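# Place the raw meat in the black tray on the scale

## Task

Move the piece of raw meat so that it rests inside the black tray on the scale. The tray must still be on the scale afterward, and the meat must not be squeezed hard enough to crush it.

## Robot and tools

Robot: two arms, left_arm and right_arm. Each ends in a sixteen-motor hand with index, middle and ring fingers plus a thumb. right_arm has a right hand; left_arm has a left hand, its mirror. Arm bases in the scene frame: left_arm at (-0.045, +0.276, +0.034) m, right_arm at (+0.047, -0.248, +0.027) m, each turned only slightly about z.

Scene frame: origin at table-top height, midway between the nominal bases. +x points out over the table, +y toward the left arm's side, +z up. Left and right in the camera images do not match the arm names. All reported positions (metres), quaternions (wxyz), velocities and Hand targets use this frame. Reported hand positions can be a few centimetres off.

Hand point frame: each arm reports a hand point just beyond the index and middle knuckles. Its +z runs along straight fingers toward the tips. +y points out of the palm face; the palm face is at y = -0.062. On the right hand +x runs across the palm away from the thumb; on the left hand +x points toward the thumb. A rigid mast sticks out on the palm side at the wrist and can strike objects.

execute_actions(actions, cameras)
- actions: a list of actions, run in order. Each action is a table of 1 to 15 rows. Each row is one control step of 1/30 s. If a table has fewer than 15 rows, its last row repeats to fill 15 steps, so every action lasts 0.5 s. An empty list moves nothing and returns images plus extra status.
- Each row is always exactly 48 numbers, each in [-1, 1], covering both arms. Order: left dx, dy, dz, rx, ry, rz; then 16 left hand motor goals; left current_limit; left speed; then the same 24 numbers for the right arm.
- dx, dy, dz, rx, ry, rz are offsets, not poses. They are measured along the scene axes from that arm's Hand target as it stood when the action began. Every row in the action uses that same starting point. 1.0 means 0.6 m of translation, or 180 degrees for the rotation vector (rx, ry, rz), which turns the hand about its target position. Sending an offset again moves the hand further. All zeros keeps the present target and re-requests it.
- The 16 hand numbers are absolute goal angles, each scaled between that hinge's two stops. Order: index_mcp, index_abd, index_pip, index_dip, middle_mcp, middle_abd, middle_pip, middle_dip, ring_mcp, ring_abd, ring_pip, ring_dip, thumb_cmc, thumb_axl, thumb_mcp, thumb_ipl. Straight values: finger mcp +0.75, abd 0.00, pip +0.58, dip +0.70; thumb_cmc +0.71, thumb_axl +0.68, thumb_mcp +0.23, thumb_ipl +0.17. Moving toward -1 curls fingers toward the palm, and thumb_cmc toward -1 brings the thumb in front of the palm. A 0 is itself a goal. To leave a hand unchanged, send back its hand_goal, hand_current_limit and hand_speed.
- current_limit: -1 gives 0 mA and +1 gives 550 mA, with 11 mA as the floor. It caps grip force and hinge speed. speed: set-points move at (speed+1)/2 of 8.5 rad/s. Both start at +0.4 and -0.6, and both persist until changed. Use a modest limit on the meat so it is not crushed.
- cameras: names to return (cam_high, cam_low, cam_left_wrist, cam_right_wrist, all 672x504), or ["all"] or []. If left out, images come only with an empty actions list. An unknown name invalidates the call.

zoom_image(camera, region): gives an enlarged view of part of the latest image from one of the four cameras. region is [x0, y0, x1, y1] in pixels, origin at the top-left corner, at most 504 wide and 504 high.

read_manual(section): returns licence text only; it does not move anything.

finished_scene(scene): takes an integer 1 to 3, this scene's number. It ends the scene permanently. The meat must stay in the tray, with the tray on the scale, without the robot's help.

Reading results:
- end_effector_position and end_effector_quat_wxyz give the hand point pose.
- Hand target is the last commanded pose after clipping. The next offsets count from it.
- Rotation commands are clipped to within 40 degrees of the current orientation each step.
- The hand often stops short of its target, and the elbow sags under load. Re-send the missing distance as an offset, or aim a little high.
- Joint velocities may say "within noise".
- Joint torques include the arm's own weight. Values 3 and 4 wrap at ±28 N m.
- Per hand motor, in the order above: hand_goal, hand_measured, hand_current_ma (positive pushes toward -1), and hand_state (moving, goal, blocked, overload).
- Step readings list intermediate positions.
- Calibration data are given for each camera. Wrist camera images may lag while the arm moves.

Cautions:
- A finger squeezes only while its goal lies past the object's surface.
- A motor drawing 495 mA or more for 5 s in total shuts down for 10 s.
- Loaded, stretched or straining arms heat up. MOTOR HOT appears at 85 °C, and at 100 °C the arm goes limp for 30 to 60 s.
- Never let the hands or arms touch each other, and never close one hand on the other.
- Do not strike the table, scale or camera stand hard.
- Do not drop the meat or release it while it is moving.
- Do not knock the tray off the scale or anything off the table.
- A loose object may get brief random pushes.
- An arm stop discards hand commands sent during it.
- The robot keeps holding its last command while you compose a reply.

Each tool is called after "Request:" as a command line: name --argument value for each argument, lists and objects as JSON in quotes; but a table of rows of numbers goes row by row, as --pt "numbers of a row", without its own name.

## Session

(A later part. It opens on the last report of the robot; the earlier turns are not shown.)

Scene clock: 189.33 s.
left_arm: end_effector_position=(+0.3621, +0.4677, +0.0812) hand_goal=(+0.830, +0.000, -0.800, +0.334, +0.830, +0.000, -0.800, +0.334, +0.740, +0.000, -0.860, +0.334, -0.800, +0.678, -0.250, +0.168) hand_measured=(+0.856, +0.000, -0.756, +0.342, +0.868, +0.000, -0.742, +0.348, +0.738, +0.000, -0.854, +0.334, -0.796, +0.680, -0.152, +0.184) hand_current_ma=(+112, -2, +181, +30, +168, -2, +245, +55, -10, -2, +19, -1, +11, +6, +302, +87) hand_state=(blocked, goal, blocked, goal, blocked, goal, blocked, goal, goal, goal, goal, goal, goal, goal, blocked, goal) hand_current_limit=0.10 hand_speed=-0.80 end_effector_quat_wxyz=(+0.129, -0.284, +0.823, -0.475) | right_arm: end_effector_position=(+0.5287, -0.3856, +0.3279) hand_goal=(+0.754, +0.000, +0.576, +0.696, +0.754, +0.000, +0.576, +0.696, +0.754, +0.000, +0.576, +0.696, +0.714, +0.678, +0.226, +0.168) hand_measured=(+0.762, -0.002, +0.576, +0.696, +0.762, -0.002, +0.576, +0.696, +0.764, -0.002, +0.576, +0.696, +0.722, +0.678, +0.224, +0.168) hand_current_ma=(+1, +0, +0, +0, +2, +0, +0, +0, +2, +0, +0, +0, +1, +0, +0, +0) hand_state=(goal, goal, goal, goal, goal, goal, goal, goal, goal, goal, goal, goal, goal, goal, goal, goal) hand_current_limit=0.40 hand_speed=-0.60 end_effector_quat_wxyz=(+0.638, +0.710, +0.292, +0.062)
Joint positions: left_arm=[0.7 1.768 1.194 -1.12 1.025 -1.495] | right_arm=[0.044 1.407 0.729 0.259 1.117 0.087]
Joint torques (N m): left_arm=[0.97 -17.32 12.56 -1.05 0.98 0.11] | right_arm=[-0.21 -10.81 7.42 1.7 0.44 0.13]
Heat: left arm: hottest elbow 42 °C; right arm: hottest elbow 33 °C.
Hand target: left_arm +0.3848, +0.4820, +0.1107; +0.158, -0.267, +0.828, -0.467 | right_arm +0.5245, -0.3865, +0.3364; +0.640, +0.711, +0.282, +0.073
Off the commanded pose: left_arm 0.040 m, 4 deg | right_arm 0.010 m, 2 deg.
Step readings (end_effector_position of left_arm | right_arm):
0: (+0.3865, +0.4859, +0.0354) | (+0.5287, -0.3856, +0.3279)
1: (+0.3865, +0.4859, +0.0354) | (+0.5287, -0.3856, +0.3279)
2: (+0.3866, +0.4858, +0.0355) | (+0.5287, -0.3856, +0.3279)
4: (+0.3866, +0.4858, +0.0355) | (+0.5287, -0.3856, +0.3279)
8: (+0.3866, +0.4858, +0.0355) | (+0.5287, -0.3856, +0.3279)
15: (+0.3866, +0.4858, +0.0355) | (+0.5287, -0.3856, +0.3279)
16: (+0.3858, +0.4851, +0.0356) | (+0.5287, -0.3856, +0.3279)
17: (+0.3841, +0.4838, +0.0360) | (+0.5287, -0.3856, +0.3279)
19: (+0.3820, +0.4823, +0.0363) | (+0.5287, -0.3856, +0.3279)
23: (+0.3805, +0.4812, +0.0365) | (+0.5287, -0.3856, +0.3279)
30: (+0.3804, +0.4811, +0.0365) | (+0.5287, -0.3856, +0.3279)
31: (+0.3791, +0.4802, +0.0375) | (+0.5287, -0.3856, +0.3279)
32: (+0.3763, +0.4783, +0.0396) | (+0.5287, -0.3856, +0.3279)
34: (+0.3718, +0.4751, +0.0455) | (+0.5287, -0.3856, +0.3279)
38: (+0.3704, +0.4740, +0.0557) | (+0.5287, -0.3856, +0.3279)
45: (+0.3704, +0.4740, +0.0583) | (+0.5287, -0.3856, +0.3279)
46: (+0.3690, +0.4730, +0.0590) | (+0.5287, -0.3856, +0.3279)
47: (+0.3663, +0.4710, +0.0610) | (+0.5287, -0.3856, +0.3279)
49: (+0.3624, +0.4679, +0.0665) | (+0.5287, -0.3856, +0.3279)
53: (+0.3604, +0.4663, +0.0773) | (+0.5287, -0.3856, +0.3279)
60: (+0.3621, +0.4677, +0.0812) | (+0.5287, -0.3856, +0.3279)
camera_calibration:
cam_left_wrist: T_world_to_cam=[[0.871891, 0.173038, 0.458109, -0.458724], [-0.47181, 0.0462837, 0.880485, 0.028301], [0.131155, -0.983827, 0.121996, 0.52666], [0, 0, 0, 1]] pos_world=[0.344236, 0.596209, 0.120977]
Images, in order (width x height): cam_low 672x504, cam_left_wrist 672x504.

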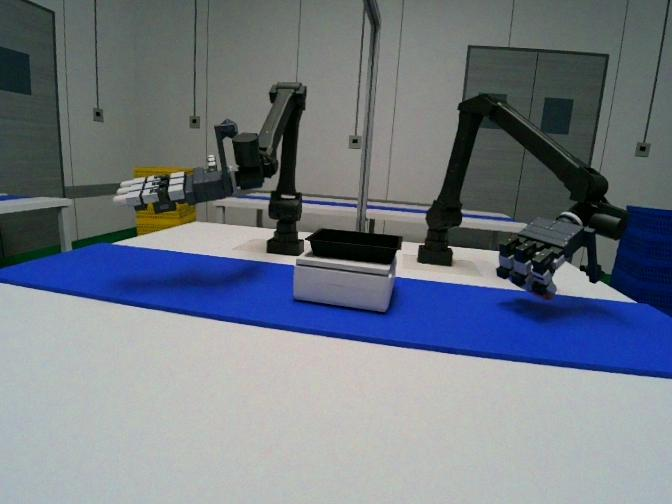

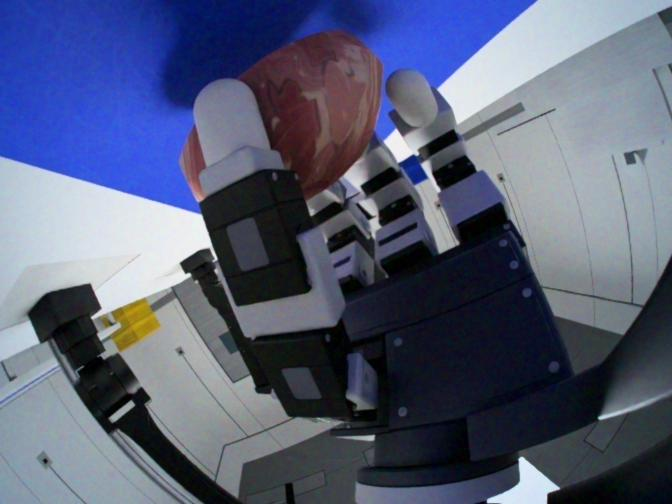

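Request:
execute_actions --actions '[[[0,0,0.07,0,0,0,0.83,0,-0.8,0.333,0.83,0,-0.8,0.333,0.86,0,-0.86,0.2,-0.8,0.678,-0.25,0.168,0.1,-0.8,0,0,0,0,0,0,0.754,0,0.576,0.696,0.754,0,0.576,0.696,0.754,0,0.576,0.696,0.714,0.678,0.226,0.168,0.4,-0.6]],[[0.0083,-0.06,0.06,0,0,-0.02,0.83,0,-0.8,0.333,0.83,0,-0.8,0.333,0.98,0,-0.95,-0.1,-0.8,0.678,-0.25,0.168,0.1,-0.8,0,0,0,0,0,0,0.754,0,0.576,0.696,0.754,0,0.576,0.696,0.754,0,0.576,0.696,0.714,0.678,0.226,0.168,0.4,-0.6]],[[0.0083,-0.084,0.04,0,0,-0.028,0.83,0,-0.8,0.333,0.83,0,-0.8,0.333,0.98,0,-0.95,-0.1,-0.8,0.678,-0.25,0.168,0.1,-0.8,0,0,0,0,0,0,0.754,0,0.576,0.696,0.754,0,0.576,0.696,0.754,0,0.576,0.696,0.714,0.678,0.226,0.168,0.4,-0.6]],[[0.0083,-0.084,0.03,0,0,-0.028,0.83,0,-0.8,0.333,0.83,0,-0.8,0.333,0.98,0,-0.95,-0.1,-0.8,0.678,-0.25,0.168,0.1,-0.8,0,0,0,0,0,0,0.754,0,0.576,0.696,0.754,0,0.576,0.696,0.754,0,0.576,0.696,0.714,0.678,0.226,0.168,0.4,-0.6]],[[0.0083,-0.084,0.01,0,0,-0.028,0.83,0,-0.8,0.333,0.83,0,-0.8,0.333,0.98,0,-0.95,-0.1,-0.8,0.678,-0.25,0.168,0.1,-0.8,0,0,0,0,0,0,0.754,0,0.576,0.696,0.754,0,0.576,0.696,0.754,0,0.576,0.696,0.714,0.678,0.226,0.168,0.4,-0.6]],[[0.0083,-0.084,0,0,0,-0.028,0.83,0,-0.8,0.333,0.83,0,-0.8,0.333,0.98,0,-0.95,-0.1,-0.8,0.678,-0.25,0.168,0.1,-0.8,0,0,0,0,0,0,0.754,0,0.576,0.696,0.754,0,0.576,0.696,0.754,0,0.576,0.696,0.714,0.678,0.226,0.168,0.4,-0.6]],[[0.0083,-0.084,0,0,0,-0.028,0.83,0,-0.8,0.333,0.83,0,-0.8,0.333,0.98,0,-0.95,-0.1,-0.8,0.678,-0.25,0.168,0.1,-0.8,0,0,0,0,0,0,0.754,0,0.576,0.696,0.754,0,0.576,0.696,0.754,0,0.576,0.696,0.714,0.678,0.226,0.168,0.4,-0.6]],[[0.0083,-0.084,0,0,0,-0.028,0.83,0,-0.8,0.333,0.83,0,-0.8,0.333,0.98,0,-0.95,-0.1,-0.8,0.678,-0.25,0.168,0.1,-0.8,0,0,0,0,0,0,0.754,0,0.576,0.696,0.754,0,0.576,0.696,0.754,0,0.576,0.696,0.714,0.678,0.226,0.168,0.4,-0.6]],[[0.0083,-0.084,0,0,0,-0.028,0.83,0,-0.8,0.333,0.83,0,-0.8,0.333,0.98,0,-0.95,-0.1,-0.8,0.678,-0.25,0.168,0.1,-0.8,0,0,0,0,0,0,0.754,0,0.576,0.696,0.754,0,0.576,0.696,0.754,0,0.576,0.696,0.714,0.678,0.226,0.168,0.4,-0.6]],[[0.0083,-0.08,0,0,0,-0.028,0.83,0,-0.8,0.333,0.83,0,-0.8,0.333,0.98,0,-0.95,-0.1,-0.8,0.678,-0.25,0.168,0.1,-0.8,0,0,0,0,0,0,0.754,0,0.576,0.696,0.754,0,0.576,0.696,0.754,0,0.576,0.696,0.714,0.678,0.226,0.168,0.4,-0.6]]]' --cameras '["cam_high","cam_low","cam_left_wrist"]'

Request:
zoom_image --camera "cam_high" --region '[300, 130, 480, 310]'

Request:
zoom_image --camera "cam_low" --region '[260, 150, 460, 320]'

Scene clock: 242.53 s.
left_arm: end_effector_position=(+0.4054, +0.0488, +0.2074) hand_goal=(+0.830, +0.000, -0.800, +0.334, +0.830, +0.000, -0.800, +0.334, +0.980, +0.000, -0.950, -0.100, -0.800, +0.678, -0.250, +0.168) hand_measured=(+0.850, +0.000, -0.758, +0.342, +0.860, +0.000, -0.742, +0.350, +0.968, +0.000, -0.946, -0.096, -0.798, +0.682, -0.152, +0.188) hand_current_ma=(+85, -2, +175, +32, +127, -2, +245, +60, -45, -2, +10, +12, +9, +14, +302, +105) hand_state=(blocked, goal, blocked, goal, blocked, goal, blocked, goal, goal, goal, goal, goal, goal, goal, blocked, goal) hand_current_limit=0.10 hand_speed=-0.80 end_effector_quat_wxyz=(-0.057, +0.052, +0.871, -0.484) | right_arm: end_effector_position=(+0.5287, -0.3856, +0.3279) hand_goal=(+0.754, +0.000, +0.576, +0.696, +0.754, +0.000, +0.576, +0.696, +0.754, +0.000, +0.576, +0.696, +0.714, +0.678, +0.226, +0.168) hand_measured=(+0.762, -0.002, +0.576, +0.696, +0.762, -0.002, +0.576, +0.696, +0.764, -0.002, +0.576, +0.696, +0.722, +0.678, +0.224, +0.168) hand_current_ma=(+1, +0, +0, +0, +2, +0, +0, +0, +2, +0, +0, +0, +1, +0, +0, +0) hand_state=(goal, goal, goal, goal, goal, goal, goal, goal, goal, goal, goal, goal, goal, goal, goal, goal) hand_current_limit=0.40 hand_speed=-0.60 end_effector_quat_wxyz=(+0.638, +0.710, +0.292, +0.062)
Joint positions: left_arm=[-0.227 1.685 1.447 -1.207 1.014 -1.777] | right_arm=[0.044 1.407 0.729 0.259 1.117 0.087]
Joint torques (N m): left_arm=[1.44 -16.03 15.09 -0.31 0.95 0.06] | right_arm=[-0.26 -10.81 7.43 1.7 0.44 0.14]
Heat: left arm: hottest elbow 47 °C; right arm: hottest elbow 33 °C.
Hand target: left_arm +0.4296, +0.0451, +0.2366; -0.028, +0.062, +0.868, -0.492 | right_arm +0.5245, -0.3865, +0.3364; +0.640, +0.711, +0.282, +0.073
Off the commanded pose: left_arm 0.038 m, 4 deg | right_arm 0.010 m, 2 deg.
Step readings (end_effector_position of left_arm | right_arm):
0: (+0.3621, +0.4677, +0.0812) | (+0.5287, -0.3856, +0.3279)
1: (+0.3613, +0.4673, +0.0828) | (+0.5287, -0.3856, +0.3279)
2: (+0.3586, +0.4653, +0.0865) | (+0.5287, -0.3856, +0.3279)
4: (+0.3562, +0.4634, +0.0960) | (+0.5287, -0.3856, +0.3279)
8: (+0.3600, +0.4664, +0.1168) | (+0.5287, -0.3856, +0.3279)
15: (+0.3663, +0.4713, +0.1266) | (+0.5287, -0.3856, +0.3279)
16: (+0.3660, +0.4687, +0.1276) | (+0.5287, -0.3856, +0.3279)
17: (+0.3637, +0.4647, +0.1298) | (+0.5287, -0.3856, +0.3279)
19: (+0.3624, +0.4532, +0.1366) | (+0.5287, -0.3856, +0.3279)
23: (+0.3668, +0.4341, +0.1516) | (+0.5287, -0.3856, +0.3279)
30: (+0.3708, +0.4317, +0.1580) | (+0.5287, -0.3856, +0.3279)
31: (+0.3706, +0.4297, +0.1588) | (+0.5287, -0.3856, +0.3279)
32: (+0.3699, +0.4265, +0.1600) | (+0.5287, -0.3856, +0.3279)
34: (+0.3709, +0.4133, +0.1654) | (+0.5287, -0.3856, +0.3279)
38: (+0.3763, +0.3871, +0.1772) | (+0.5287, -0.3856, +0.3279)
45: (+0.3764, +0.3814, +0.1807) | (+0.5287, -0.3856, +0.3279)
46: (+0.3761, +0.3798, +0.1812) | (+0.5287, -0.3856, +0.3279)
47: (+0.3761, +0.3767, +0.1820) | (+0.5287, -0.3856, +0.3279)
49: (+0.3773, +0.3640, +0.1852) | (+0.5287, -0.3856, +0.3279)
53: (+0.3800, +0.3381, +0.1928) | (+0.5287, -0.3856, +0.3279)
60: (+0.3796, +0.3332, +0.1950) | (+0.5287, -0.3856, +0.3279)
61: (+0.3795, +0.3318, +0.1952) | (+0.5287, -0.3856, +0.3279)
62: (+0.3795, +0.3283, +0.1954) | (+0.5287, -0.3856, +0.3279)
64: (+0.3807, +0.3149, +0.1966) | (+0.5287, -0.3856, +0.3279)
68: (+0.3815, +0.2884, +0.1994) | (+0.5287, -0.3856, +0.3279)
75: (+0.3812, +0.2843, +0.2001) | (+0.5287, -0.3856, +0.3279)
76: (+0.3817, +0.2830, +0.2002) | (+0.5287, -0.3856, +0.3279)
77: (+0.3834, +0.2799, +0.1998) | (+0.5287, -0.3856, +0.3279)
79: (+0.3859, +0.2667, +0.1995) | (+0.5287, -0.3856, +0.3279)
83: (+0.3857, +0.2404, +0.1997) | (+0.5287, -0.3856, +0.3279)
90: (+0.3851, +0.2365, +0.1998) | (+0.5287, -0.3856, +0.3279)
91: (+0.3853, +0.2351, +0.1998) | (+0.5287, -0.3856, +0.3279)
92: (+0.3866, +0.2318, +0.1995) | (+0.5287, -0.3856, +0.3279)
94: (+0.3878, +0.2185, +0.1997) | (+0.5287, -0.3856, +0.3279)
98: (+0.3861, +0.1924, +0.2018) | (+0.5287, -0.3856, +0.3279)
105: (+0.3854, +0.1886, +0.2023) | (+0.5287, -0.3856, +0.3279)
106: (+0.3858, +0.1874, +0.2026) | (+0.5287, -0.3856, +0.3279)
107: (+0.3872, +0.1843, +0.2028) | (+0.5287, -0.3856, +0.3279)
109: (+0.3899, +0.1710, +0.2053) | (+0.5287, -0.3856, +0.3279)
113: (+0.3916, +0.1454, +0.2110) | (+0.5287, -0.3856, +0.3279)
120: (+0.3908, +0.1414, +0.2112) | (+0.5287, -0.3856, +0.3279)
121: (+0.3910, +0.1403, +0.2110) | (+0.5287, -0.3856, +0.3279)
122: (+0.3928, +0.1369, +0.2109) | (+0.5287, -0.3856, +0.3279)
124: (+0.3971, +0.1238, +0.2109) | (+0.5287, -0.3856, +0.3279)
128: (+0.3988, +0.0985, +0.2087) | (+0.5287, -0.3856, +0.3279)
135: (+0.3968, +0.0939, +0.2071) | (+0.5287, -0.3856, +0.3279)
136: (+0.3973, +0.0928, +0.2073) | (+0.5287, -0.3856, +0.3279)
137: (+0.3998, +0.0898, +0.2080) | (+0.5287, -0.3856, +0.3279)
139: (+0.4052, +0.0776, +0.2095) | (+0.5287, -0.3856, +0.3279)
143: (+0.4076, +0.0540, +0.2093) | (+0.5287, -0.3856, +0.3279)
150: (+0.4053, +0.0486, +0.2074) | (+0.5287, -0.3856, +0.3279)
camera_calibration:
cam_left_wrist: T_world_to_cam=[[0.736927, -0.494429, 0.460954, -0.395137], [-0.311325, 0.357039, 0.880682, -0.123293], [-0.600013, -0.792505, 0.109184, 0.383234], [0, 0, 0, 1]] pos_world=[0.482748, 0.152368, 0.248879]
Images, in order (width x height): cam_high 672x504, cam_low 672x504, cam_left_wrist 672x504.

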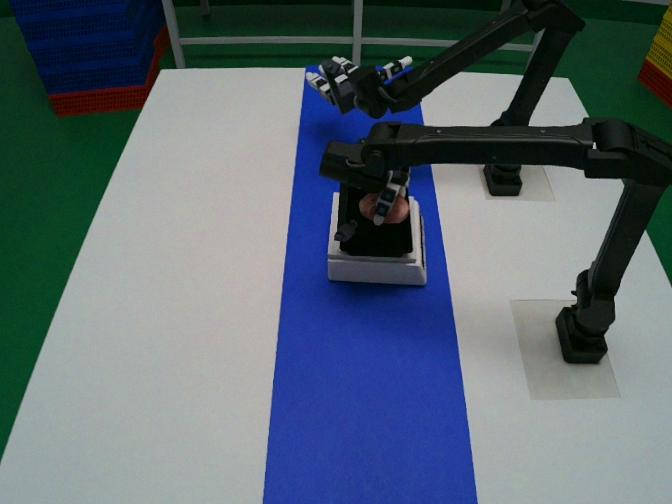

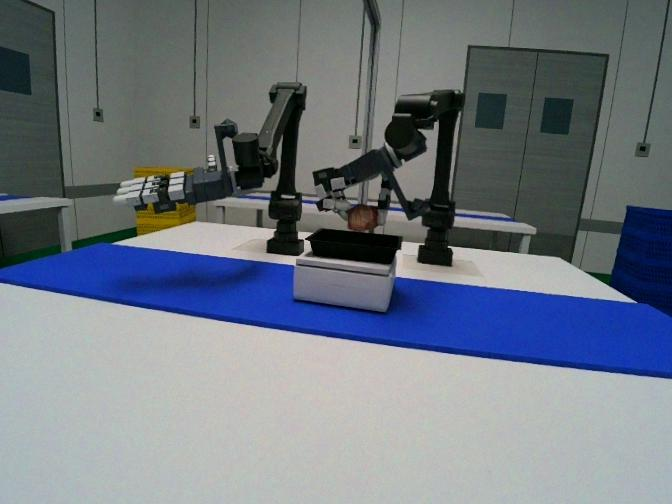

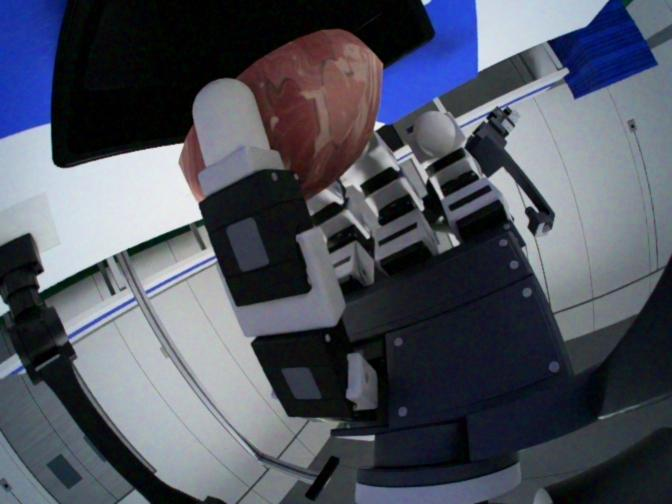

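Scaled by 2.800 from the camera's 672x504 image, which has a finer 960x720 frame.

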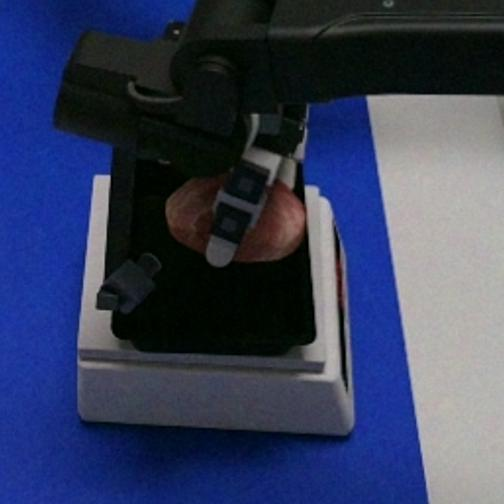

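Scaled by 2.520 from the camera's 672x504 image, which has a finer 960x720 frame.

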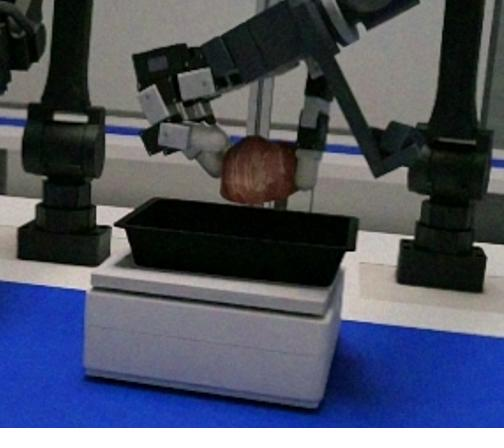

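Request:
execute_actions --actions '[[[-0.006,-0.01,-0.06,0,0,0,0.83,0,-0.8,0.333,0.83,0,-0.8,0.333,0.98,0,-0.95,-0.1,-0.8,0.678,-0.25,0.168,0.1,-0.8,0,0,0,0,0,0,0.754,0,0.576,0.696,0.754,0,0.576,0.696,0.754,0,0.576,0.696,0.714,0.678,0.226,0.168,0.4,-0.6]],[[-0.004,-0.005,-0.04,0,0,0,0.83,0,-0.8,0.333,0.83,0,-0.8,0.333,0.98,0,-0.95,-0.1,-0.8,0.678,-0.25,0.168,0.1,-0.8,0,0,0,0,0,0,0.754,0,0.576,0.696,0.754,0,0.576,0.696,0.754,0,0.576,0.696,0.714,0.678,0.226,0.168,0.4,-0.6]],[[0,0,-0.03,0,0,0,0.83,0,-0.8,0.333,0.83,0,-0.8,0.333,0.98,0,-0.95,-0.1,-0.8,0.678,-0.25,0.168,0.1,-0.8,0,0,0,0,0,0,0.754,0,0.576,0.696,0.754,0,0.576,0.696,0.754,0,0.576,0.696,0.714,0.678,0.226,0.168,0.4,-0.6]]]' --cameras '["cam_high","cam_low"]'

Request:
zoom_image --camera "cam_high" --region '[300, 130, 480, 310]'

Request:
zoom_image --camera "cam_low" --region '[260, 150, 460, 320]'

Scene clock: 271.63 s.
left_arm: end_effector_position=(+0.4233, +0.0439, +0.1555) hand_goal=(+0.830, +0.000, -0.800, +0.334, +0.830, +0.000, -0.800, +0.334, +0.980, +0.000, -0.950, -0.100, -0.800, +0.678, -0.250, +0.168) hand_measured=(+0.850, +0.000, -0.758, +0.342, +0.860, +0.000, -0.742, +0.350, +0.970, +0.000, -0.946, -0.096, -0.796, +0.682, -0.152, +0.188) hand_current_ma=(+85, -2, +175, +32, +127, -2, +245, +60, -42, -2, +10, +11, +11, +14, +303, +105) hand_state=(blocked, goal, blocked, goal, blocked, goal, blocked, goal, goal, goal, goal, goal, goal, goal, blocked, goal) hand_current_limit=0.10 hand_speed=-0.80 end_effector_quat_wxyz=(-0.030, +0.056, +0.870, -0.489) | right_arm: end_effector_position=(+0.5287, -0.3856, +0.3279) hand_goal=(+0.754, +0.000, +0.576, +0.696, +0.754, +0.000, +0.576, +0.696, +0.754, +0.000, +0.576, +0.696, +0.714, +0.678, +0.226, +0.168) hand_measured=(+0.762, -0.002, +0.576, +0.696, +0.762, -0.002, +0.576, +0.696, +0.764, -0.002, +0.576, +0.696, +0.722, +0.678, +0.224, +0.168) hand_current_ma=(+1, +0, +0, +0, +2, +0, +0, +0, +2, +0, +0, +0, +1, +0, +0, +0) hand_state=(goal, goal, goal, goal, goal, goal, goal, goal, goal, goal, goal, goal, goal, goal, goal, goal) hand_current_limit=0.40 hand_speed=-0.60 end_effector_quat_wxyz=(+0.638, +0.710, +0.292, +0.062)
Joint positions: left_arm=[-0.227 1.731 1.364 -0.996 1.011 -1.814] | right_arm=[0.044 1.407 0.729 0.259 1.117 0.087]
Joint torques (N m): left_arm=[0.32 -16.5 9.24 0.46 0.93 0.08] | right_arm=[-0.32 -10.81 7.42 1.69 0.44 0.14]
Heat: left arm: hottest elbow 47 °C; right arm: hottest elbow 33 °C.
Hand target: left_arm +0.4234, +0.0361, +0.1586; -0.028, +0.062, +0.868, -0.492 | right_arm +0.5245, -0.3865, +0.3364; +0.640, +0.711, +0.282, +0.073
Off the commanded pose: left_arm 0.008 m, 1 deg | right_arm 0.010 m, 2 deg.
Step readings (end_effector_position of left_arm | right_arm):
0: (+0.4054, +0.0488, +0.2074) | (+0.5287, -0.3856, +0.3279)
1: (+0.4069, +0.0483, +0.2068) | (+0.5287, -0.3856, +0.3279)
2: (+0.4117, +0.0469, +0.2060) | (+0.5287, -0.3856, +0.3279)
4: (+0.4204, +0.0446, +0.2037) | (+0.5287, -0.3856, +0.3279)
8: (+0.4249, +0.0435, +0.1993) | (+0.5287, -0.3856, +0.3279)
15: (+0.4247, +0.0435, +0.1980) | (+0.5287, -0.3856, +0.3279)
16: (+0.4250, +0.0433, +0.1963) | (+0.5287, -0.3856, +0.3279)
17: (+0.4267, +0.0428, +0.1932) | (+0.5287, -0.3856, +0.3279)
19: (+0.4269, +0.0429, +0.1853) | (+0.5287, -0.3856, +0.3279)
23: (+0.4220, +0.0443, +0.1718) | (+0.5287, -0.3856, +0.3279)
30: (+0.4225, +0.0441, +0.1692) | (+0.5287, -0.3856, +0.3279)
31: (+0.4228, +0.0441, +0.1683) | (+0.5287, -0.3856, +0.3279)
32: (+0.4243, +0.0436, +0.1667) | (+0.5287, -0.3856, +0.3279)
34: (+0.4252, +0.0434, +0.1628) | (+0.5287, -0.3856, +0.3279)
38: (+0.4231, +0.0439, +0.1565) | (+0.5287, -0.3856, +0.3279)
45: (+0.4233, +0.0439, +0.1555) | (+0.5287, -0.3856, +0.3279)
Images, in order (width x height): cam_high 672x504, cam_low 672x504.

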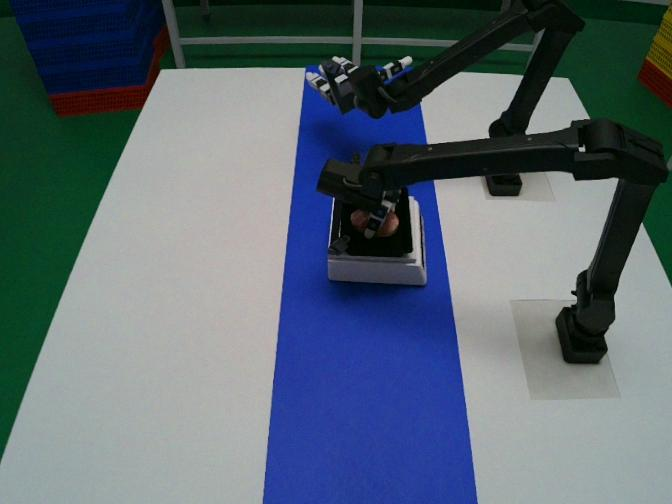

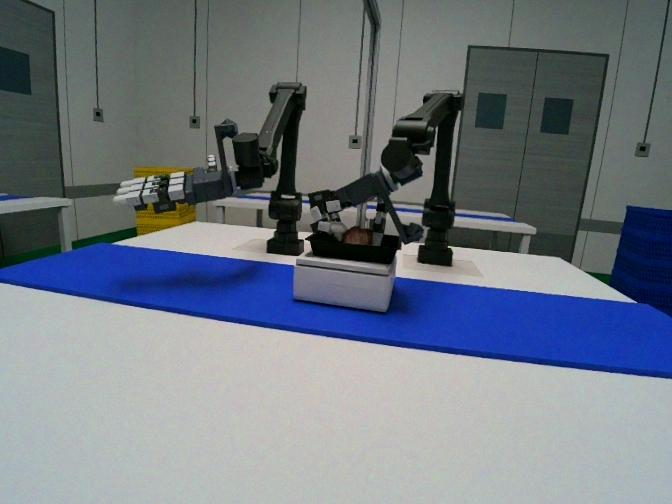

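Scaled by 2.800 from the camera's 672x504 image, which has a finer 960x720 frame.

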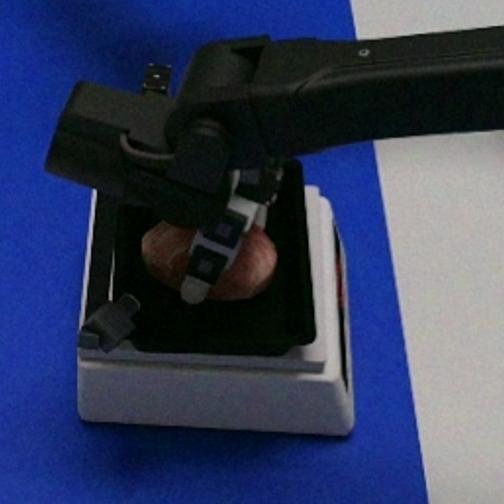

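Scaled by 2.520 from the camera's 672x504 image, which has a finer 960x720 frame.

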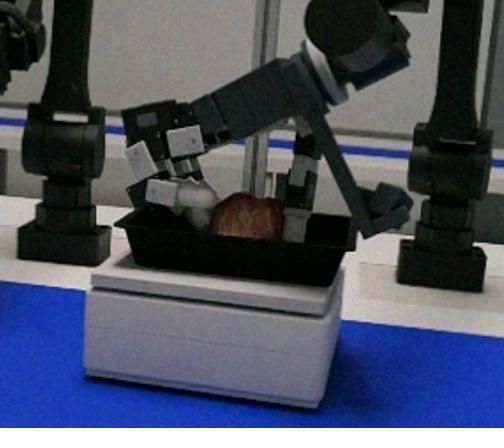

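Request:
execute_actions --actions '[[[0,0,-0.02,0,0,0,0.83,0,-0.8,0.333,0.83,0,-0.8,0.333,0.98,0,-0.95,-0.1,-0.8,0.678,-0.25,0.168,0.1,-0.8,0,0,0,0,0,0,0.754,0,0.576,0.696,0.754,0,0.576,0.696,0.754,0,0.576,0.696,0.714,0.678,0.226,0.168,0.4,-0.6]]]' --cameras '["cam_high","cam_low","cam_left_wrist"]'

Request:
zoom_image --camera "cam_low" --region '[260, 150, 460, 320]'

Scene clock: 281.67 s.
left_arm: end_effector_position=(+0.4236, +0.0438, +0.1445) hand_goal=(+0.830, +0.000, -0.800, +0.334, +0.830, +0.000, -0.800, +0.334, +0.980, +0.000, -0.950, -0.100, -0.800, +0.678, -0.250, +0.168) hand_measured=(+0.850, +0.000, -0.758, +0.342, +0.860, +0.000, -0.742, +0.350, +0.970, +0.000, -0.946, -0.096, -0.796, +0.682, -0.152, +0.188) hand_current_ma=(+85, -2, +175, +32, +127, -2, +245, +60, -42, -2, +10, +11, +12, +14, +303, +105) hand_state=(blocked, goal, blocked, goal, blocked, goal, blocked, goal, goal, goal, goal, goal, goal, goal, blocked, goal) hand_current_limit=0.10 hand_speed=-0.80 end_effector_quat_wxyz=(-0.030, +0.056, +0.870, -0.489) | right_arm: end_effector_position=(+0.5287, -0.3856, +0.3279) hand_goal=(+0.754, +0.000, +0.576, +0.696, +0.754, +0.000, +0.576, +0.696, +0.754, +0.000, +0.576, +0.696, +0.714, +0.678, +0.226, +0.168) hand_measured=(+0.762, -0.002, +0.576, +0.696, +0.762, -0.002, +0.576, +0.696, +0.764, -0.002, +0.576, +0.696, +0.722, +0.678, +0.224, +0.168) hand_current_ma=(+1, +0, +0, +0, +2, +0, +0, +0, +2, +0, +0, +0, +1, +0, +0, +0) hand_state=(goal, goal, goal, goal, goal, goal, goal, goal, goal, goal, goal, goal, goal, goal, goal, goal) hand_current_limit=0.40 hand_speed=-0.60 end_effector_quat_wxyz=(+0.638, +0.710, +0.292, +0.062)
Joint positions: left_arm=[-0.227 1.741 1.347 -0.966 1.011 -1.814] | right_arm=[0.044 1.407 0.729 0.259 1.117 0.087]
Joint torques (N m): left_arm=[0.26 -16.5 9.07 0.44 0.93 0.09] | right_arm=[-0.21 -10.81 7.43 1.72 0.44 0.14]
Heat: left arm: hottest elbow 46 °C; right arm: hottest elbow 32 °C.
Hand target: left_arm +0.4234, +0.0361, +0.1465; -0.028, +0.061, +0.868, -0.492 | right_arm +0.5245, -0.3865, +0.3364; +0.640, +0.711, +0.282, +0.073
Off the commanded pose: left_arm 0.008 m, 1 deg | right_arm 0.010 m, 2 deg.
Step readings (end_effector_position of left_arm | right_arm):
0: (+0.4233, +0.0439, +0.1555) | (+0.5287, -0.3856, +0.3279)
1: (+0.4236, +0.0438, +0.1548) | (+0.5287, -0.3856, +0.3279)
2: (+0.4246, +0.0435, +0.1538) | (+0.5287, -0.3856, +0.3279)
4: (+0.4250, +0.0434, +0.1511) | (+0.5287, -0.3856, +0.3279)
8: (+0.4237, +0.0438, +0.1460) | (+0.5287, -0.3856, +0.3279)
15: (+0.4236, +0.0438, +0.1445) | (+0.5287, -0.3856, +0.3279)
camera_calibration:
cam_left_wrist: T_world_to_cam=[[0.721725, -0.473209, 0.505159, -0.382791], [-0.363773, 0.361586, 0.858443, -0.0351804], [-0.588882, -0.803323, 0.0888253, 0.39577], [0, 0, 0, 1]] pos_world=[0.496534, 0.149512, 0.188416]
Images, in order (width x height): cam_high 672x504, cam_low 672x504, cam_left_wrist 672x504.

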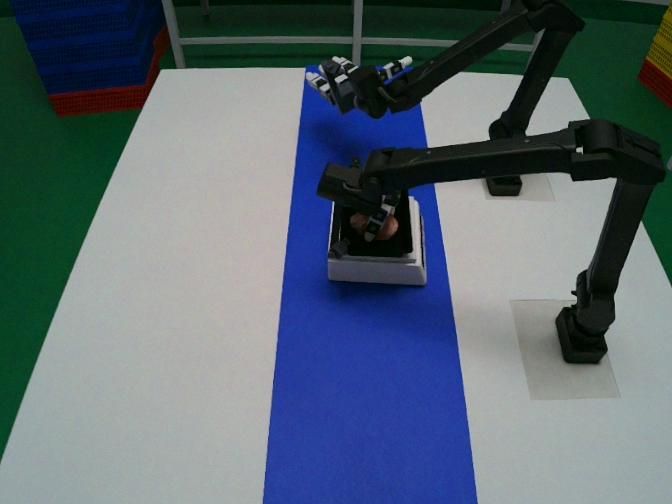

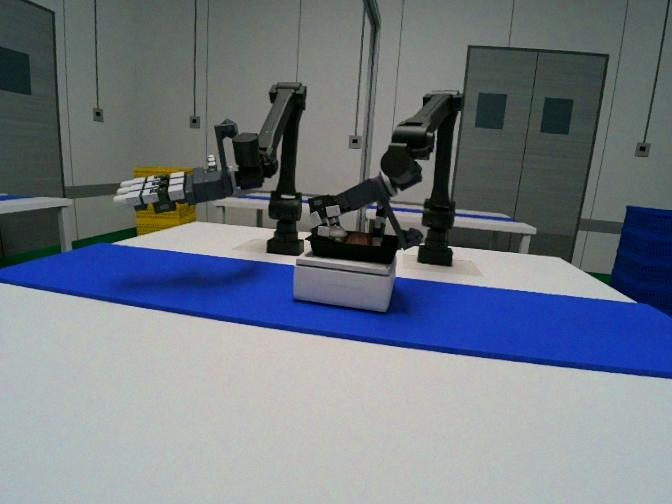

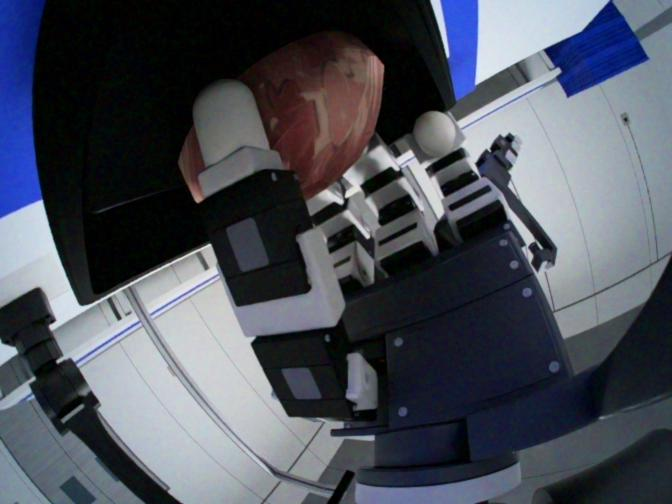

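Scaled by 2.520 from the camera's 672x504 image, which has a finer 960x720 frame.

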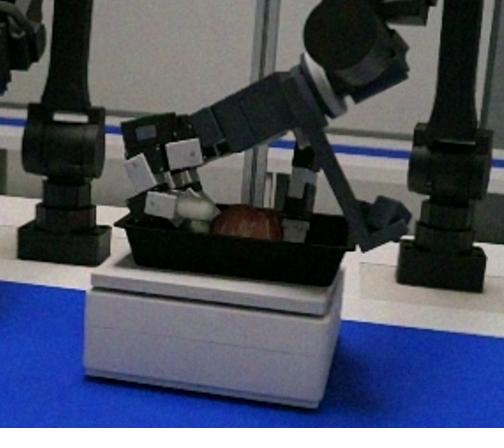

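Request:
execute_actions --actions '[[[0,0,-0.01,0,0,0,0.83,0,-0.8,0.333,0.83,0,-0.8,0.333,0.98,0,-0.95,-0.1,-0.8,0.678,-0.25,0.168,0.1,-0.8,0,0,0,0,0,0,0.754,0,0.576,0.696,0.754,0,0.576,0.696,0.754,0,0.576,0.696,0.714,0.678,0.226,0.168,0.4,-0.6]]]' --cameras '["cam_low","cam_left_wrist"]'

Scene clock: 290.03 s.
left_arm: end_effector_position=(+0.4246, +0.0436, +0.1417) hand_goal=(+0.830, +0.000, -0.800, +0.334, +0.830, +0.000, -0.800, +0.334, +0.980, +0.000, -0.950, -0.100, -0.800, +0.678, -0.250, +0.168) hand_measured=(+0.850, +0.000, -0.758, +0.342, +0.860, +0.000, -0.742, +0.350, +0.970, +0.000, -0.946, -0.096, -0.796, +0.682, -0.152, +0.188) hand_current_ma=(+85, -2, +175, +32, +127, -2, +245, +60, -42, -2, +10, +11, +12, +14, +303, +105) hand_state=(blocked, goal, blocked, goal, blocked, goal, blocked, goal, goal, goal, goal, goal, goal, goal, blocked, goal) hand_current_limit=0.10 hand_speed=-0.80 end_effector_quat_wxyz=(-0.027, +0.058, +0.870, -0.490) | right_arm: end_effector_position=(+0.5287, -0.3856, +0.3279) hand_goal=(+0.754, +0.000, +0.576, +0.696, +0.754, +0.000, +0.576, +0.696, +0.754, +0.000, +0.576, +0.696, +0.714, +0.678, +0.226, +0.168) hand_measured=(+0.762, -0.002, +0.576, +0.696, +0.762, -0.002, +0.576, +0.696, +0.764, -0.002, +0.576, +0.696, +0.722, +0.678, +0.224, +0.168) hand_current_ma=(+1, +0, +0, +0, +2, +0, +0, +0, +2, +0, +0, +0, +1, +0, +0, +0) hand_state=(goal, goal, goal, goal, goal, goal, goal, goal, goal, goal, goal, goal, goal, goal, goal, goal) hand_current_limit=0.40 hand_speed=-0.60 end_effector_quat_wxyz=(+0.638, +0.710, +0.292, +0.062)
Joint positions: left_arm=[-0.227 1.742 1.341 -0.952 1.011 -1.814] | right_arm=[0.044 1.407 0.729 0.259 1.117 0.087]
Joint torques (N m): left_arm=[0.32 -16.09 8.88 0.47 0.92 0.09] | right_arm=[-0.32 -10.87 7.42 1.7 0.44 0.14]
Heat: left arm: hottest elbow 46 °C; right arm: hottest elbow 32 °C.
Hand target: left_arm +0.4236, +0.0361, +0.1406; -0.028, +0.062, +0.868, -0.492 | right_arm +0.5245, -0.3865, +0.3364; +0.640, +0.711, +0.282, +0.073
Off the commanded pose: left_arm 0.008 m, 1 deg | right_arm 0.010 m, 2 deg.
Step readings (end_effector_position of left_arm | right_arm):
0: (+0.4236, +0.0438, +0.1445) | (+0.5287, -0.3856, +0.3279)
1: (+0.4238, +0.0438, +0.1444) | (+0.5287, -0.3856, +0.3279)
2: (+0.4244, +0.0436, +0.1439) | (+0.5287, -0.3856, +0.3279)
4: (+0.4247, +0.0435, +0.1429) | (+0.5287, -0.3856, +0.3279)
8: (+0.4245, +0.0436, +0.1417) | (+0.5287, -0.3856, +0.3279)
15: (+0.4246, +0.0436, +0.1417) | (+0.5287, -0.3856, +0.3279)
camera_calibration:
cam_left_wrist: T_world_to_cam=[[0.718339, -0.47236, 0.510749, -0.381599], [-0.369439, 0.363083, 0.855386, -0.0295562], [-0.589494, -0.803148, 0.0863084, 0.396983], [0, 0, 0, 1]] pos_world=[0.497218, 0.149316, 0.185921]
Images, in order (width x height): cam_low 672x504, cam_left_wrist 672x504.

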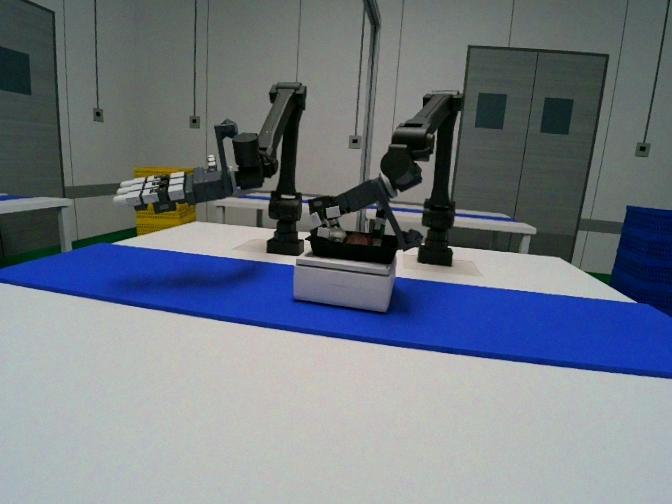

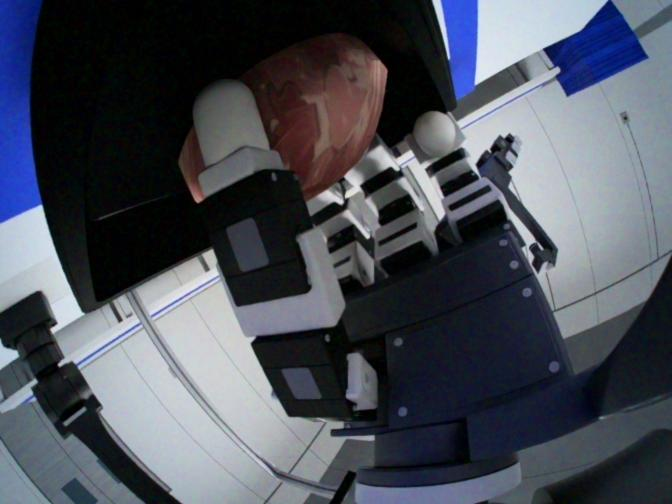

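Request:
execute_actions --actions '[[[0,0,0,0,0,0,0.87,0,-0.76,0.333,0.88,0,-0.75,0.333,0.98,0,-0.95,-0.1,-0.8,0.678,-0.12,0.168,0.1,-0.85,0,0,0,0,0,0,0.754,0,0.576,0.696,0.754,0,0.576,0.696,0.754,0,0.576,0.696,0.714,0.678,0.226,0.168,0.4,-0.6]],[[0,0,0,0,0,0,0.91,0,-0.7,0.333,0.92,0,-0.69,0.333,0.98,0,-0.95,-0.1,-0.8,0.678,0.0,0.168,0.1,-0.8,0,0,0,0,0,0,0.754,0,0.576,0.696,0.754,0,0.576,0.696,0.754,0,0.576,0.696,0.714,0.678,0.226,0.168,0.4,-0.6]]]' --cameras '["cam_low","cam_left_wrist"]'

Scene clock: 301.70 s.
left_arm: end_effector_position=(+0.4247, +0.0434, +0.1417) hand_goal=(+0.910, +0.000, -0.700, +0.334, +0.920, +0.000, -0.690, +0.334, +0.980, +0.000, -0.950, -0.100, -0.800, +0.678, +0.000, +0.168) hand_measured=(+0.894, +0.000, -0.702, +0.338, +0.906, +0.000, -0.692, +0.338, +0.970, +0.000, -0.946, -0.096, -0.796, +0.680, -0.004, +0.170) hand_current_ma=(-65, -2, -7, +10, -58, -2, -7, +11, -42, -2, +10, +11, +12, +11, -16, +7) hand_state=(goal, goal, goal, goal, goal, goal, goal, goal, goal, goal, goal, goal, goal, goal, goal, goal) hand_current_limit=0.10 hand_speed=-0.80 end_effector_quat_wxyz=(-0.027, +0.057, +0.869, -0.490) | right_arm: end_effector_position=(+0.5287, -0.3856, +0.3279) hand_goal=(+0.754, +0.000, +0.576, +0.696, +0.754, +0.000, +0.576, +0.696, +0.754, +0.000, +0.576, +0.696, +0.714, +0.678, +0.226, +0.168) hand_measured=(+0.762, -0.002, +0.576, +0.696, +0.762, -0.002, +0.576, +0.696, +0.764, -0.002, +0.576, +0.696, +0.722, +0.678, +0.224, +0.168) hand_current_ma=(+1, +0, +0, +0, +2, +0, +0, +0, +2, +0, +0, +0, +1, +0, +0, +0) hand_state=(goal, goal, goal, goal, goal, goal, goal, goal, goal, goal, goal, goal, goal, goal, goal, goal) hand_current_limit=0.40 hand_speed=-0.60 end_effector_quat_wxyz=(+0.638, +0.710, +0.292, +0.062)
Joint positions: left_arm=[-0.227 1.742 1.341 -0.951 1.011 -1.816] | right_arm=[0.044 1.407 0.729 0.259 1.117 0.087]
Joint torques (N m): left_arm=[0.26 -16.09 8.88 0.42 0.9 0.11] | right_arm=[-0.26 -10.81 7.41 1.72 0.44 0.14]
Heat: left arm: hottest elbow 45 °C; right arm: hottest elbow 32 °C.
Hand target: left_arm +0.4236, +0.0361, +0.1405; -0.028, +0.062, +0.868, -0.492 | right_arm +0.5245, -0.3865, +0.3364; +0.640, +0.711, +0.282, +0.073
Off the commanded pose: left_arm 0.008 m, 1 deg | right_arm 0.010 m, 2 deg.
Step readings (end_effector_position of left_arm | right_arm):
0: (+0.4246, +0.0436, +0.1417) | (+0.5287, -0.3856, +0.3279)
1: (+0.4246, +0.0436, +0.1417) | (+0.5287, -0.3856, +0.3279)
2: (+0.4246, +0.0436, +0.1417) | (+0.5287, -0.3856, +0.3279)
4: (+0.4246, +0.0436, +0.1417) | (+0.5287, -0.3856, +0.3279)
8: (+0.4246, +0.0436, +0.1417) | (+0.5287, -0.3856, +0.3279)
15: (+0.4246, +0.0436, +0.1417) | (+0.5287, -0.3856, +0.3279)
16: (+0.4246, +0.0436, +0.1417) | (+0.5287, -0.3856, +0.3279)
17: (+0.4246, +0.0436, +0.1417) | (+0.5287, -0.3856, +0.3279)
19: (+0.4246, +0.0435, +0.1417) | (+0.5287, -0.3856, +0.3279)
23: (+0.4247, +0.0434, +0.1417) | (+0.5287, -0.3856, +0.3279)
30: (+0.4247, +0.0434, +0.1417) | (+0.5287, -0.3856, +0.3279)
camera_calibration:
cam_left_wrist: T_world_to_cam=[[0.71882, -0.471622, 0.510754, -0.382069], [-0.369471, 0.363176, 0.855333, -0.0294711], [-0.588888, -0.80354, 0.0868071, 0.396628], [0, 0, 0, 1]] pos_world=[0.497319, 0.149217, 0.185921]
Images, in order (width x height): cam_low 672x504, cam_left_wrist 672x504.

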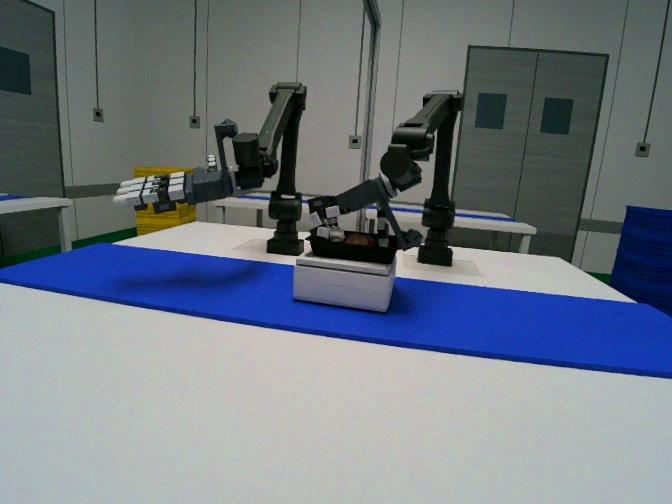

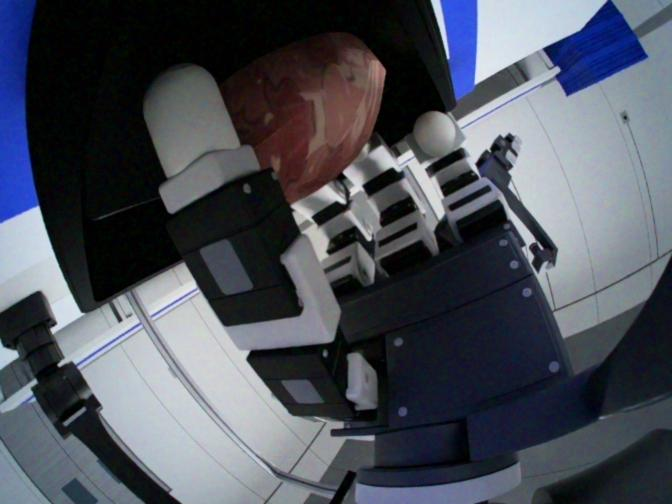

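Request:
execute_actions --actions '[[[0.012,0,0.045,0,0,0,0.91,0,-0.7,0.333,0.92,0,-0.69,0.333,0.98,0,-0.95,-0.1,-0.8,0.678,0.0,0.168,0.1,-0.8,0,0,0,0,0,0,0.754,0,0.576,0.696,0.754,0,0.576,0.696,0.754,0,0.576,0.696,0.714,0.678,0.226,0.168,0.4,-0.6]],[[0.012,0,0.05,0,0,0,0.91,0,-0.7,0.333,0.92,0,-0.69,0.333,0.98,0,-0.95,-0.1,-0.8,0.678,0.0,0.168,0.1,-0.8,0,0,0,0,0,0,0.754,0,0.576,0.696,0.754,0,0.576,0.696,0.754,0,0.576,0.696,0.714,0.678,0.226,0.168,0.4,-0.6]],[[0,0,0.07,0,0,0,0.91,0,-0.7,0.333,0.92,0,-0.69,0.333,0.98,0,-0.95,-0.1,-0.8,0.678,0.0,0.168,0.1,-0.8,0,0,0,0,0,0,0.754,0,0.576,0.696,0.754,0,0.576,0.696,0.754,0,0.576,0.696,0.714,0.678,0.226,0.168,0.4,-0.6]],[[0,0.03,0.06,0,0,0,0.91,0,-0.7,0.333,0.92,0,-0.69,0.333,0.98,0,-0.95,-0.1,-0.8,0.678,0.0,0.168,0.1,-0.8,0,0,0,0,0,0,0.754,0,0.576,0.696,0.754,0,0.576,0.696,0.754,0,0.576,0.696,0.714,0.678,0.226,0.168,0.4,-0.6]],[[0,0.09,0.0,0,0,0,0.91,0,-0.7,0.333,0.92,0,-0.69,0.333,0.98,0,-0.95,-0.1,-0.8,0.678,0.0,0.168,0.1,-0.8,0,0,0,0,0,0,0.754,0,0.576,0.696,0.754,0,0.576,0.696,0.754,0,0.576,0.696,0.714,0.678,0.226,0.168,0.4,-0.6]]]' --cameras '["cam_high","cam_low"]'

Scene clock: 328.63 s.
left_arm: end_effector_position=(+0.4214, +0.1162, +0.2498) hand_goal=(+0.910, +0.000, -0.700, +0.334, +0.920, +0.000, -0.690, +0.334, +0.980, +0.000, -0.950, -0.100, -0.800, +0.678, +0.000, +0.168) hand_measured=(+0.896, +0.000, -0.702, +0.336, +0.908, +0.000, -0.692, +0.338, +0.970, +0.000, -0.946, -0.096, -0.800, +0.680, -0.002, +0.170) hand_current_ma=(-55, -2, -4, +10, -49, -2, -4, +11, -36, -2, +10, +11, +1, +6, -9, +6) hand_state=(goal, goal, goal, goal, goal, goal, goal, goal, goal, goal, goal, goal, goal, goal, goal, goal) hand_current_limit=0.10 hand_speed=-0.80 end_effector_quat_wxyz=(-0.054, +0.037, +0.870, -0.489) | right_arm: end_effector_position=(+0.5287, -0.3856, +0.3279) hand_goal=(+0.754, +0.000, +0.576, +0.696, +0.754, +0.000, +0.576, +0.696, +0.754, +0.000, +0.576, +0.696, +0.714, +0.678, +0.226, +0.168) hand_measured=(+0.762, -0.002, +0.576, +0.696, +0.762, -0.002, +0.576, +0.696, +0.764, -0.002, +0.576, +0.696, +0.722, +0.678, +0.224, +0.168) hand_current_ma=(+1, +0, +0, +0, +2, +0, +0, +0, +2, +0, +0, +0, +1, +0, +0, +0) hand_state=(goal, goal, goal, goal, goal, goal, goal, goal, goal, goal, goal, goal, goal, goal, goal, goal) hand_current_limit=0.40 hand_speed=-0.60 end_effector_quat_wxyz=(+0.638, +0.710, +0.292, +0.062)
Joint positions: left_arm=[-0.088 1.705 1.584 -1.511 1.027 -1.567] | right_arm=[0.044 1.407 0.729 0.259 1.117 0.087]
Joint torques (N m): left_arm=[0.44 -16.26 14.49 -0.85 0.94 0.22] | right_arm=[-0.32 -10.81 7.41 1.7 0.45 0.14]
Heat: left arm: hottest elbow 44 °C; right arm: hottest elbow 32 °C.
Hand target: left_arm +0.4379, +0.1081, +0.2755; -0.028, +0.062, +0.868, -0.492 | right_arm +0.5245, -0.3865, +0.3364; +0.640, +0.711, +0.282, +0.073
Off the commanded pose: left_arm 0.032 m, 4 deg | right_arm 0.010 m, 2 deg.
Step readings (end_effector_position of left_arm | right_arm):
0: (+0.4247, +0.0434, +0.1417) | (+0.5287, -0.3856, +0.3279)
1: (+0.4235, +0.0437, +0.1418) | (+0.5287, -0.3856, +0.3279)
2: (+0.4202, +0.0445, +0.1421) | (+0.5287, -0.3856, +0.3279)
4: (+0.4158, +0.0456, +0.1421) | (+0.5287, -0.3856, +0.3279)
8: (+0.4131, +0.0463, +0.1421) | (+0.5287, -0.3856, +0.3279)
15: (+0.4127, +0.0464, +0.1421) | (+0.5287, -0.3856, +0.3279)
16: (+0.4122, +0.0466, +0.1436) | (+0.5287, -0.3856, +0.3279)
17: (+0.4102, +0.0471, +0.1471) | (+0.5287, -0.3856, +0.3279)
19: (+0.4115, +0.0467, +0.1551) | (+0.5287, -0.3856, +0.3279)
23: (+0.4212, +0.0440, +0.1691) | (+0.5287, -0.3856, +0.3279)
30: (+0.4220, +0.0437, +0.1716) | (+0.5287, -0.3856, +0.3279)
31: (+0.4211, +0.0441, +0.1735) | (+0.5287, -0.3856, +0.3279)
32: (+0.4174, +0.0451, +0.1766) | (+0.5287, -0.3856, +0.3279)
34: (+0.4155, +0.0456, +0.1860) | (+0.5287, -0.3856, +0.3279)
38: (+0.4212, +0.0440, +0.2064) | (+0.5287, -0.3856, +0.3279)
45: (+0.4242, +0.0431, +0.2152) | (+0.5287, -0.3856, +0.3279)
46: (+0.4226, +0.0442, +0.2165) | (+0.5287, -0.3856, +0.3279)
47: (+0.4180, +0.0462, +0.2202) | (+0.5287, -0.3856, +0.3279)
49: (+0.4137, +0.0495, +0.2291) | (+0.5287, -0.3856, +0.3279)
53: (+0.4184, +0.0516, +0.2447) | (+0.5287, -0.3856, +0.3279)
60: (+0.4211, +0.0529, +0.2488) | (+0.5287, -0.3856, +0.3279)
61: (+0.4208, +0.0568, +0.2487) | (+0.5287, -0.3856, +0.3279)
62: (+0.4170, +0.0612, +0.2493) | (+0.5287, -0.3856, +0.3279)
64: (+0.4140, +0.0777, +0.2501) | (+0.5287, -0.3856, +0.3279)
68: (+0.4193, +0.1095, +0.2502) | (+0.5287, -0.3856, +0.3279)
75: (+0.4211, +0.1173, +0.2500) | (+0.5287, -0.3856, +0.3279)
Images, in order (width x height): cam_high 672x504, cam_low 672x504.

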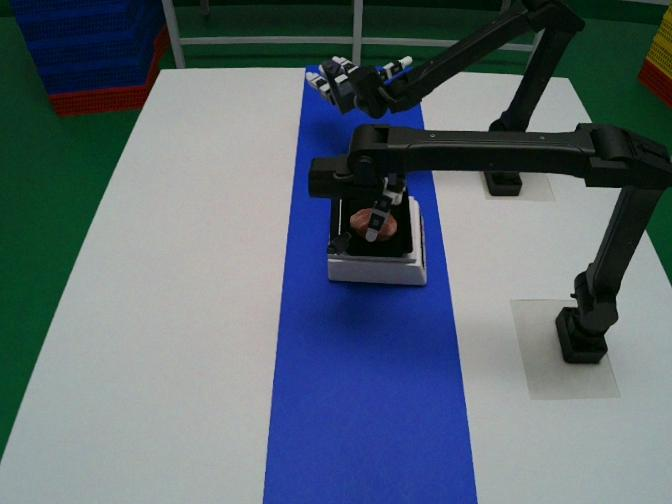

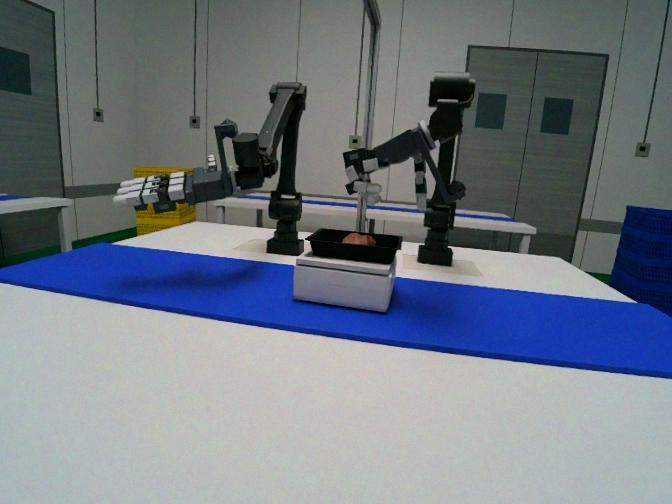

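Request:
finished_scene --scene 2

The scene is finished: the task was done.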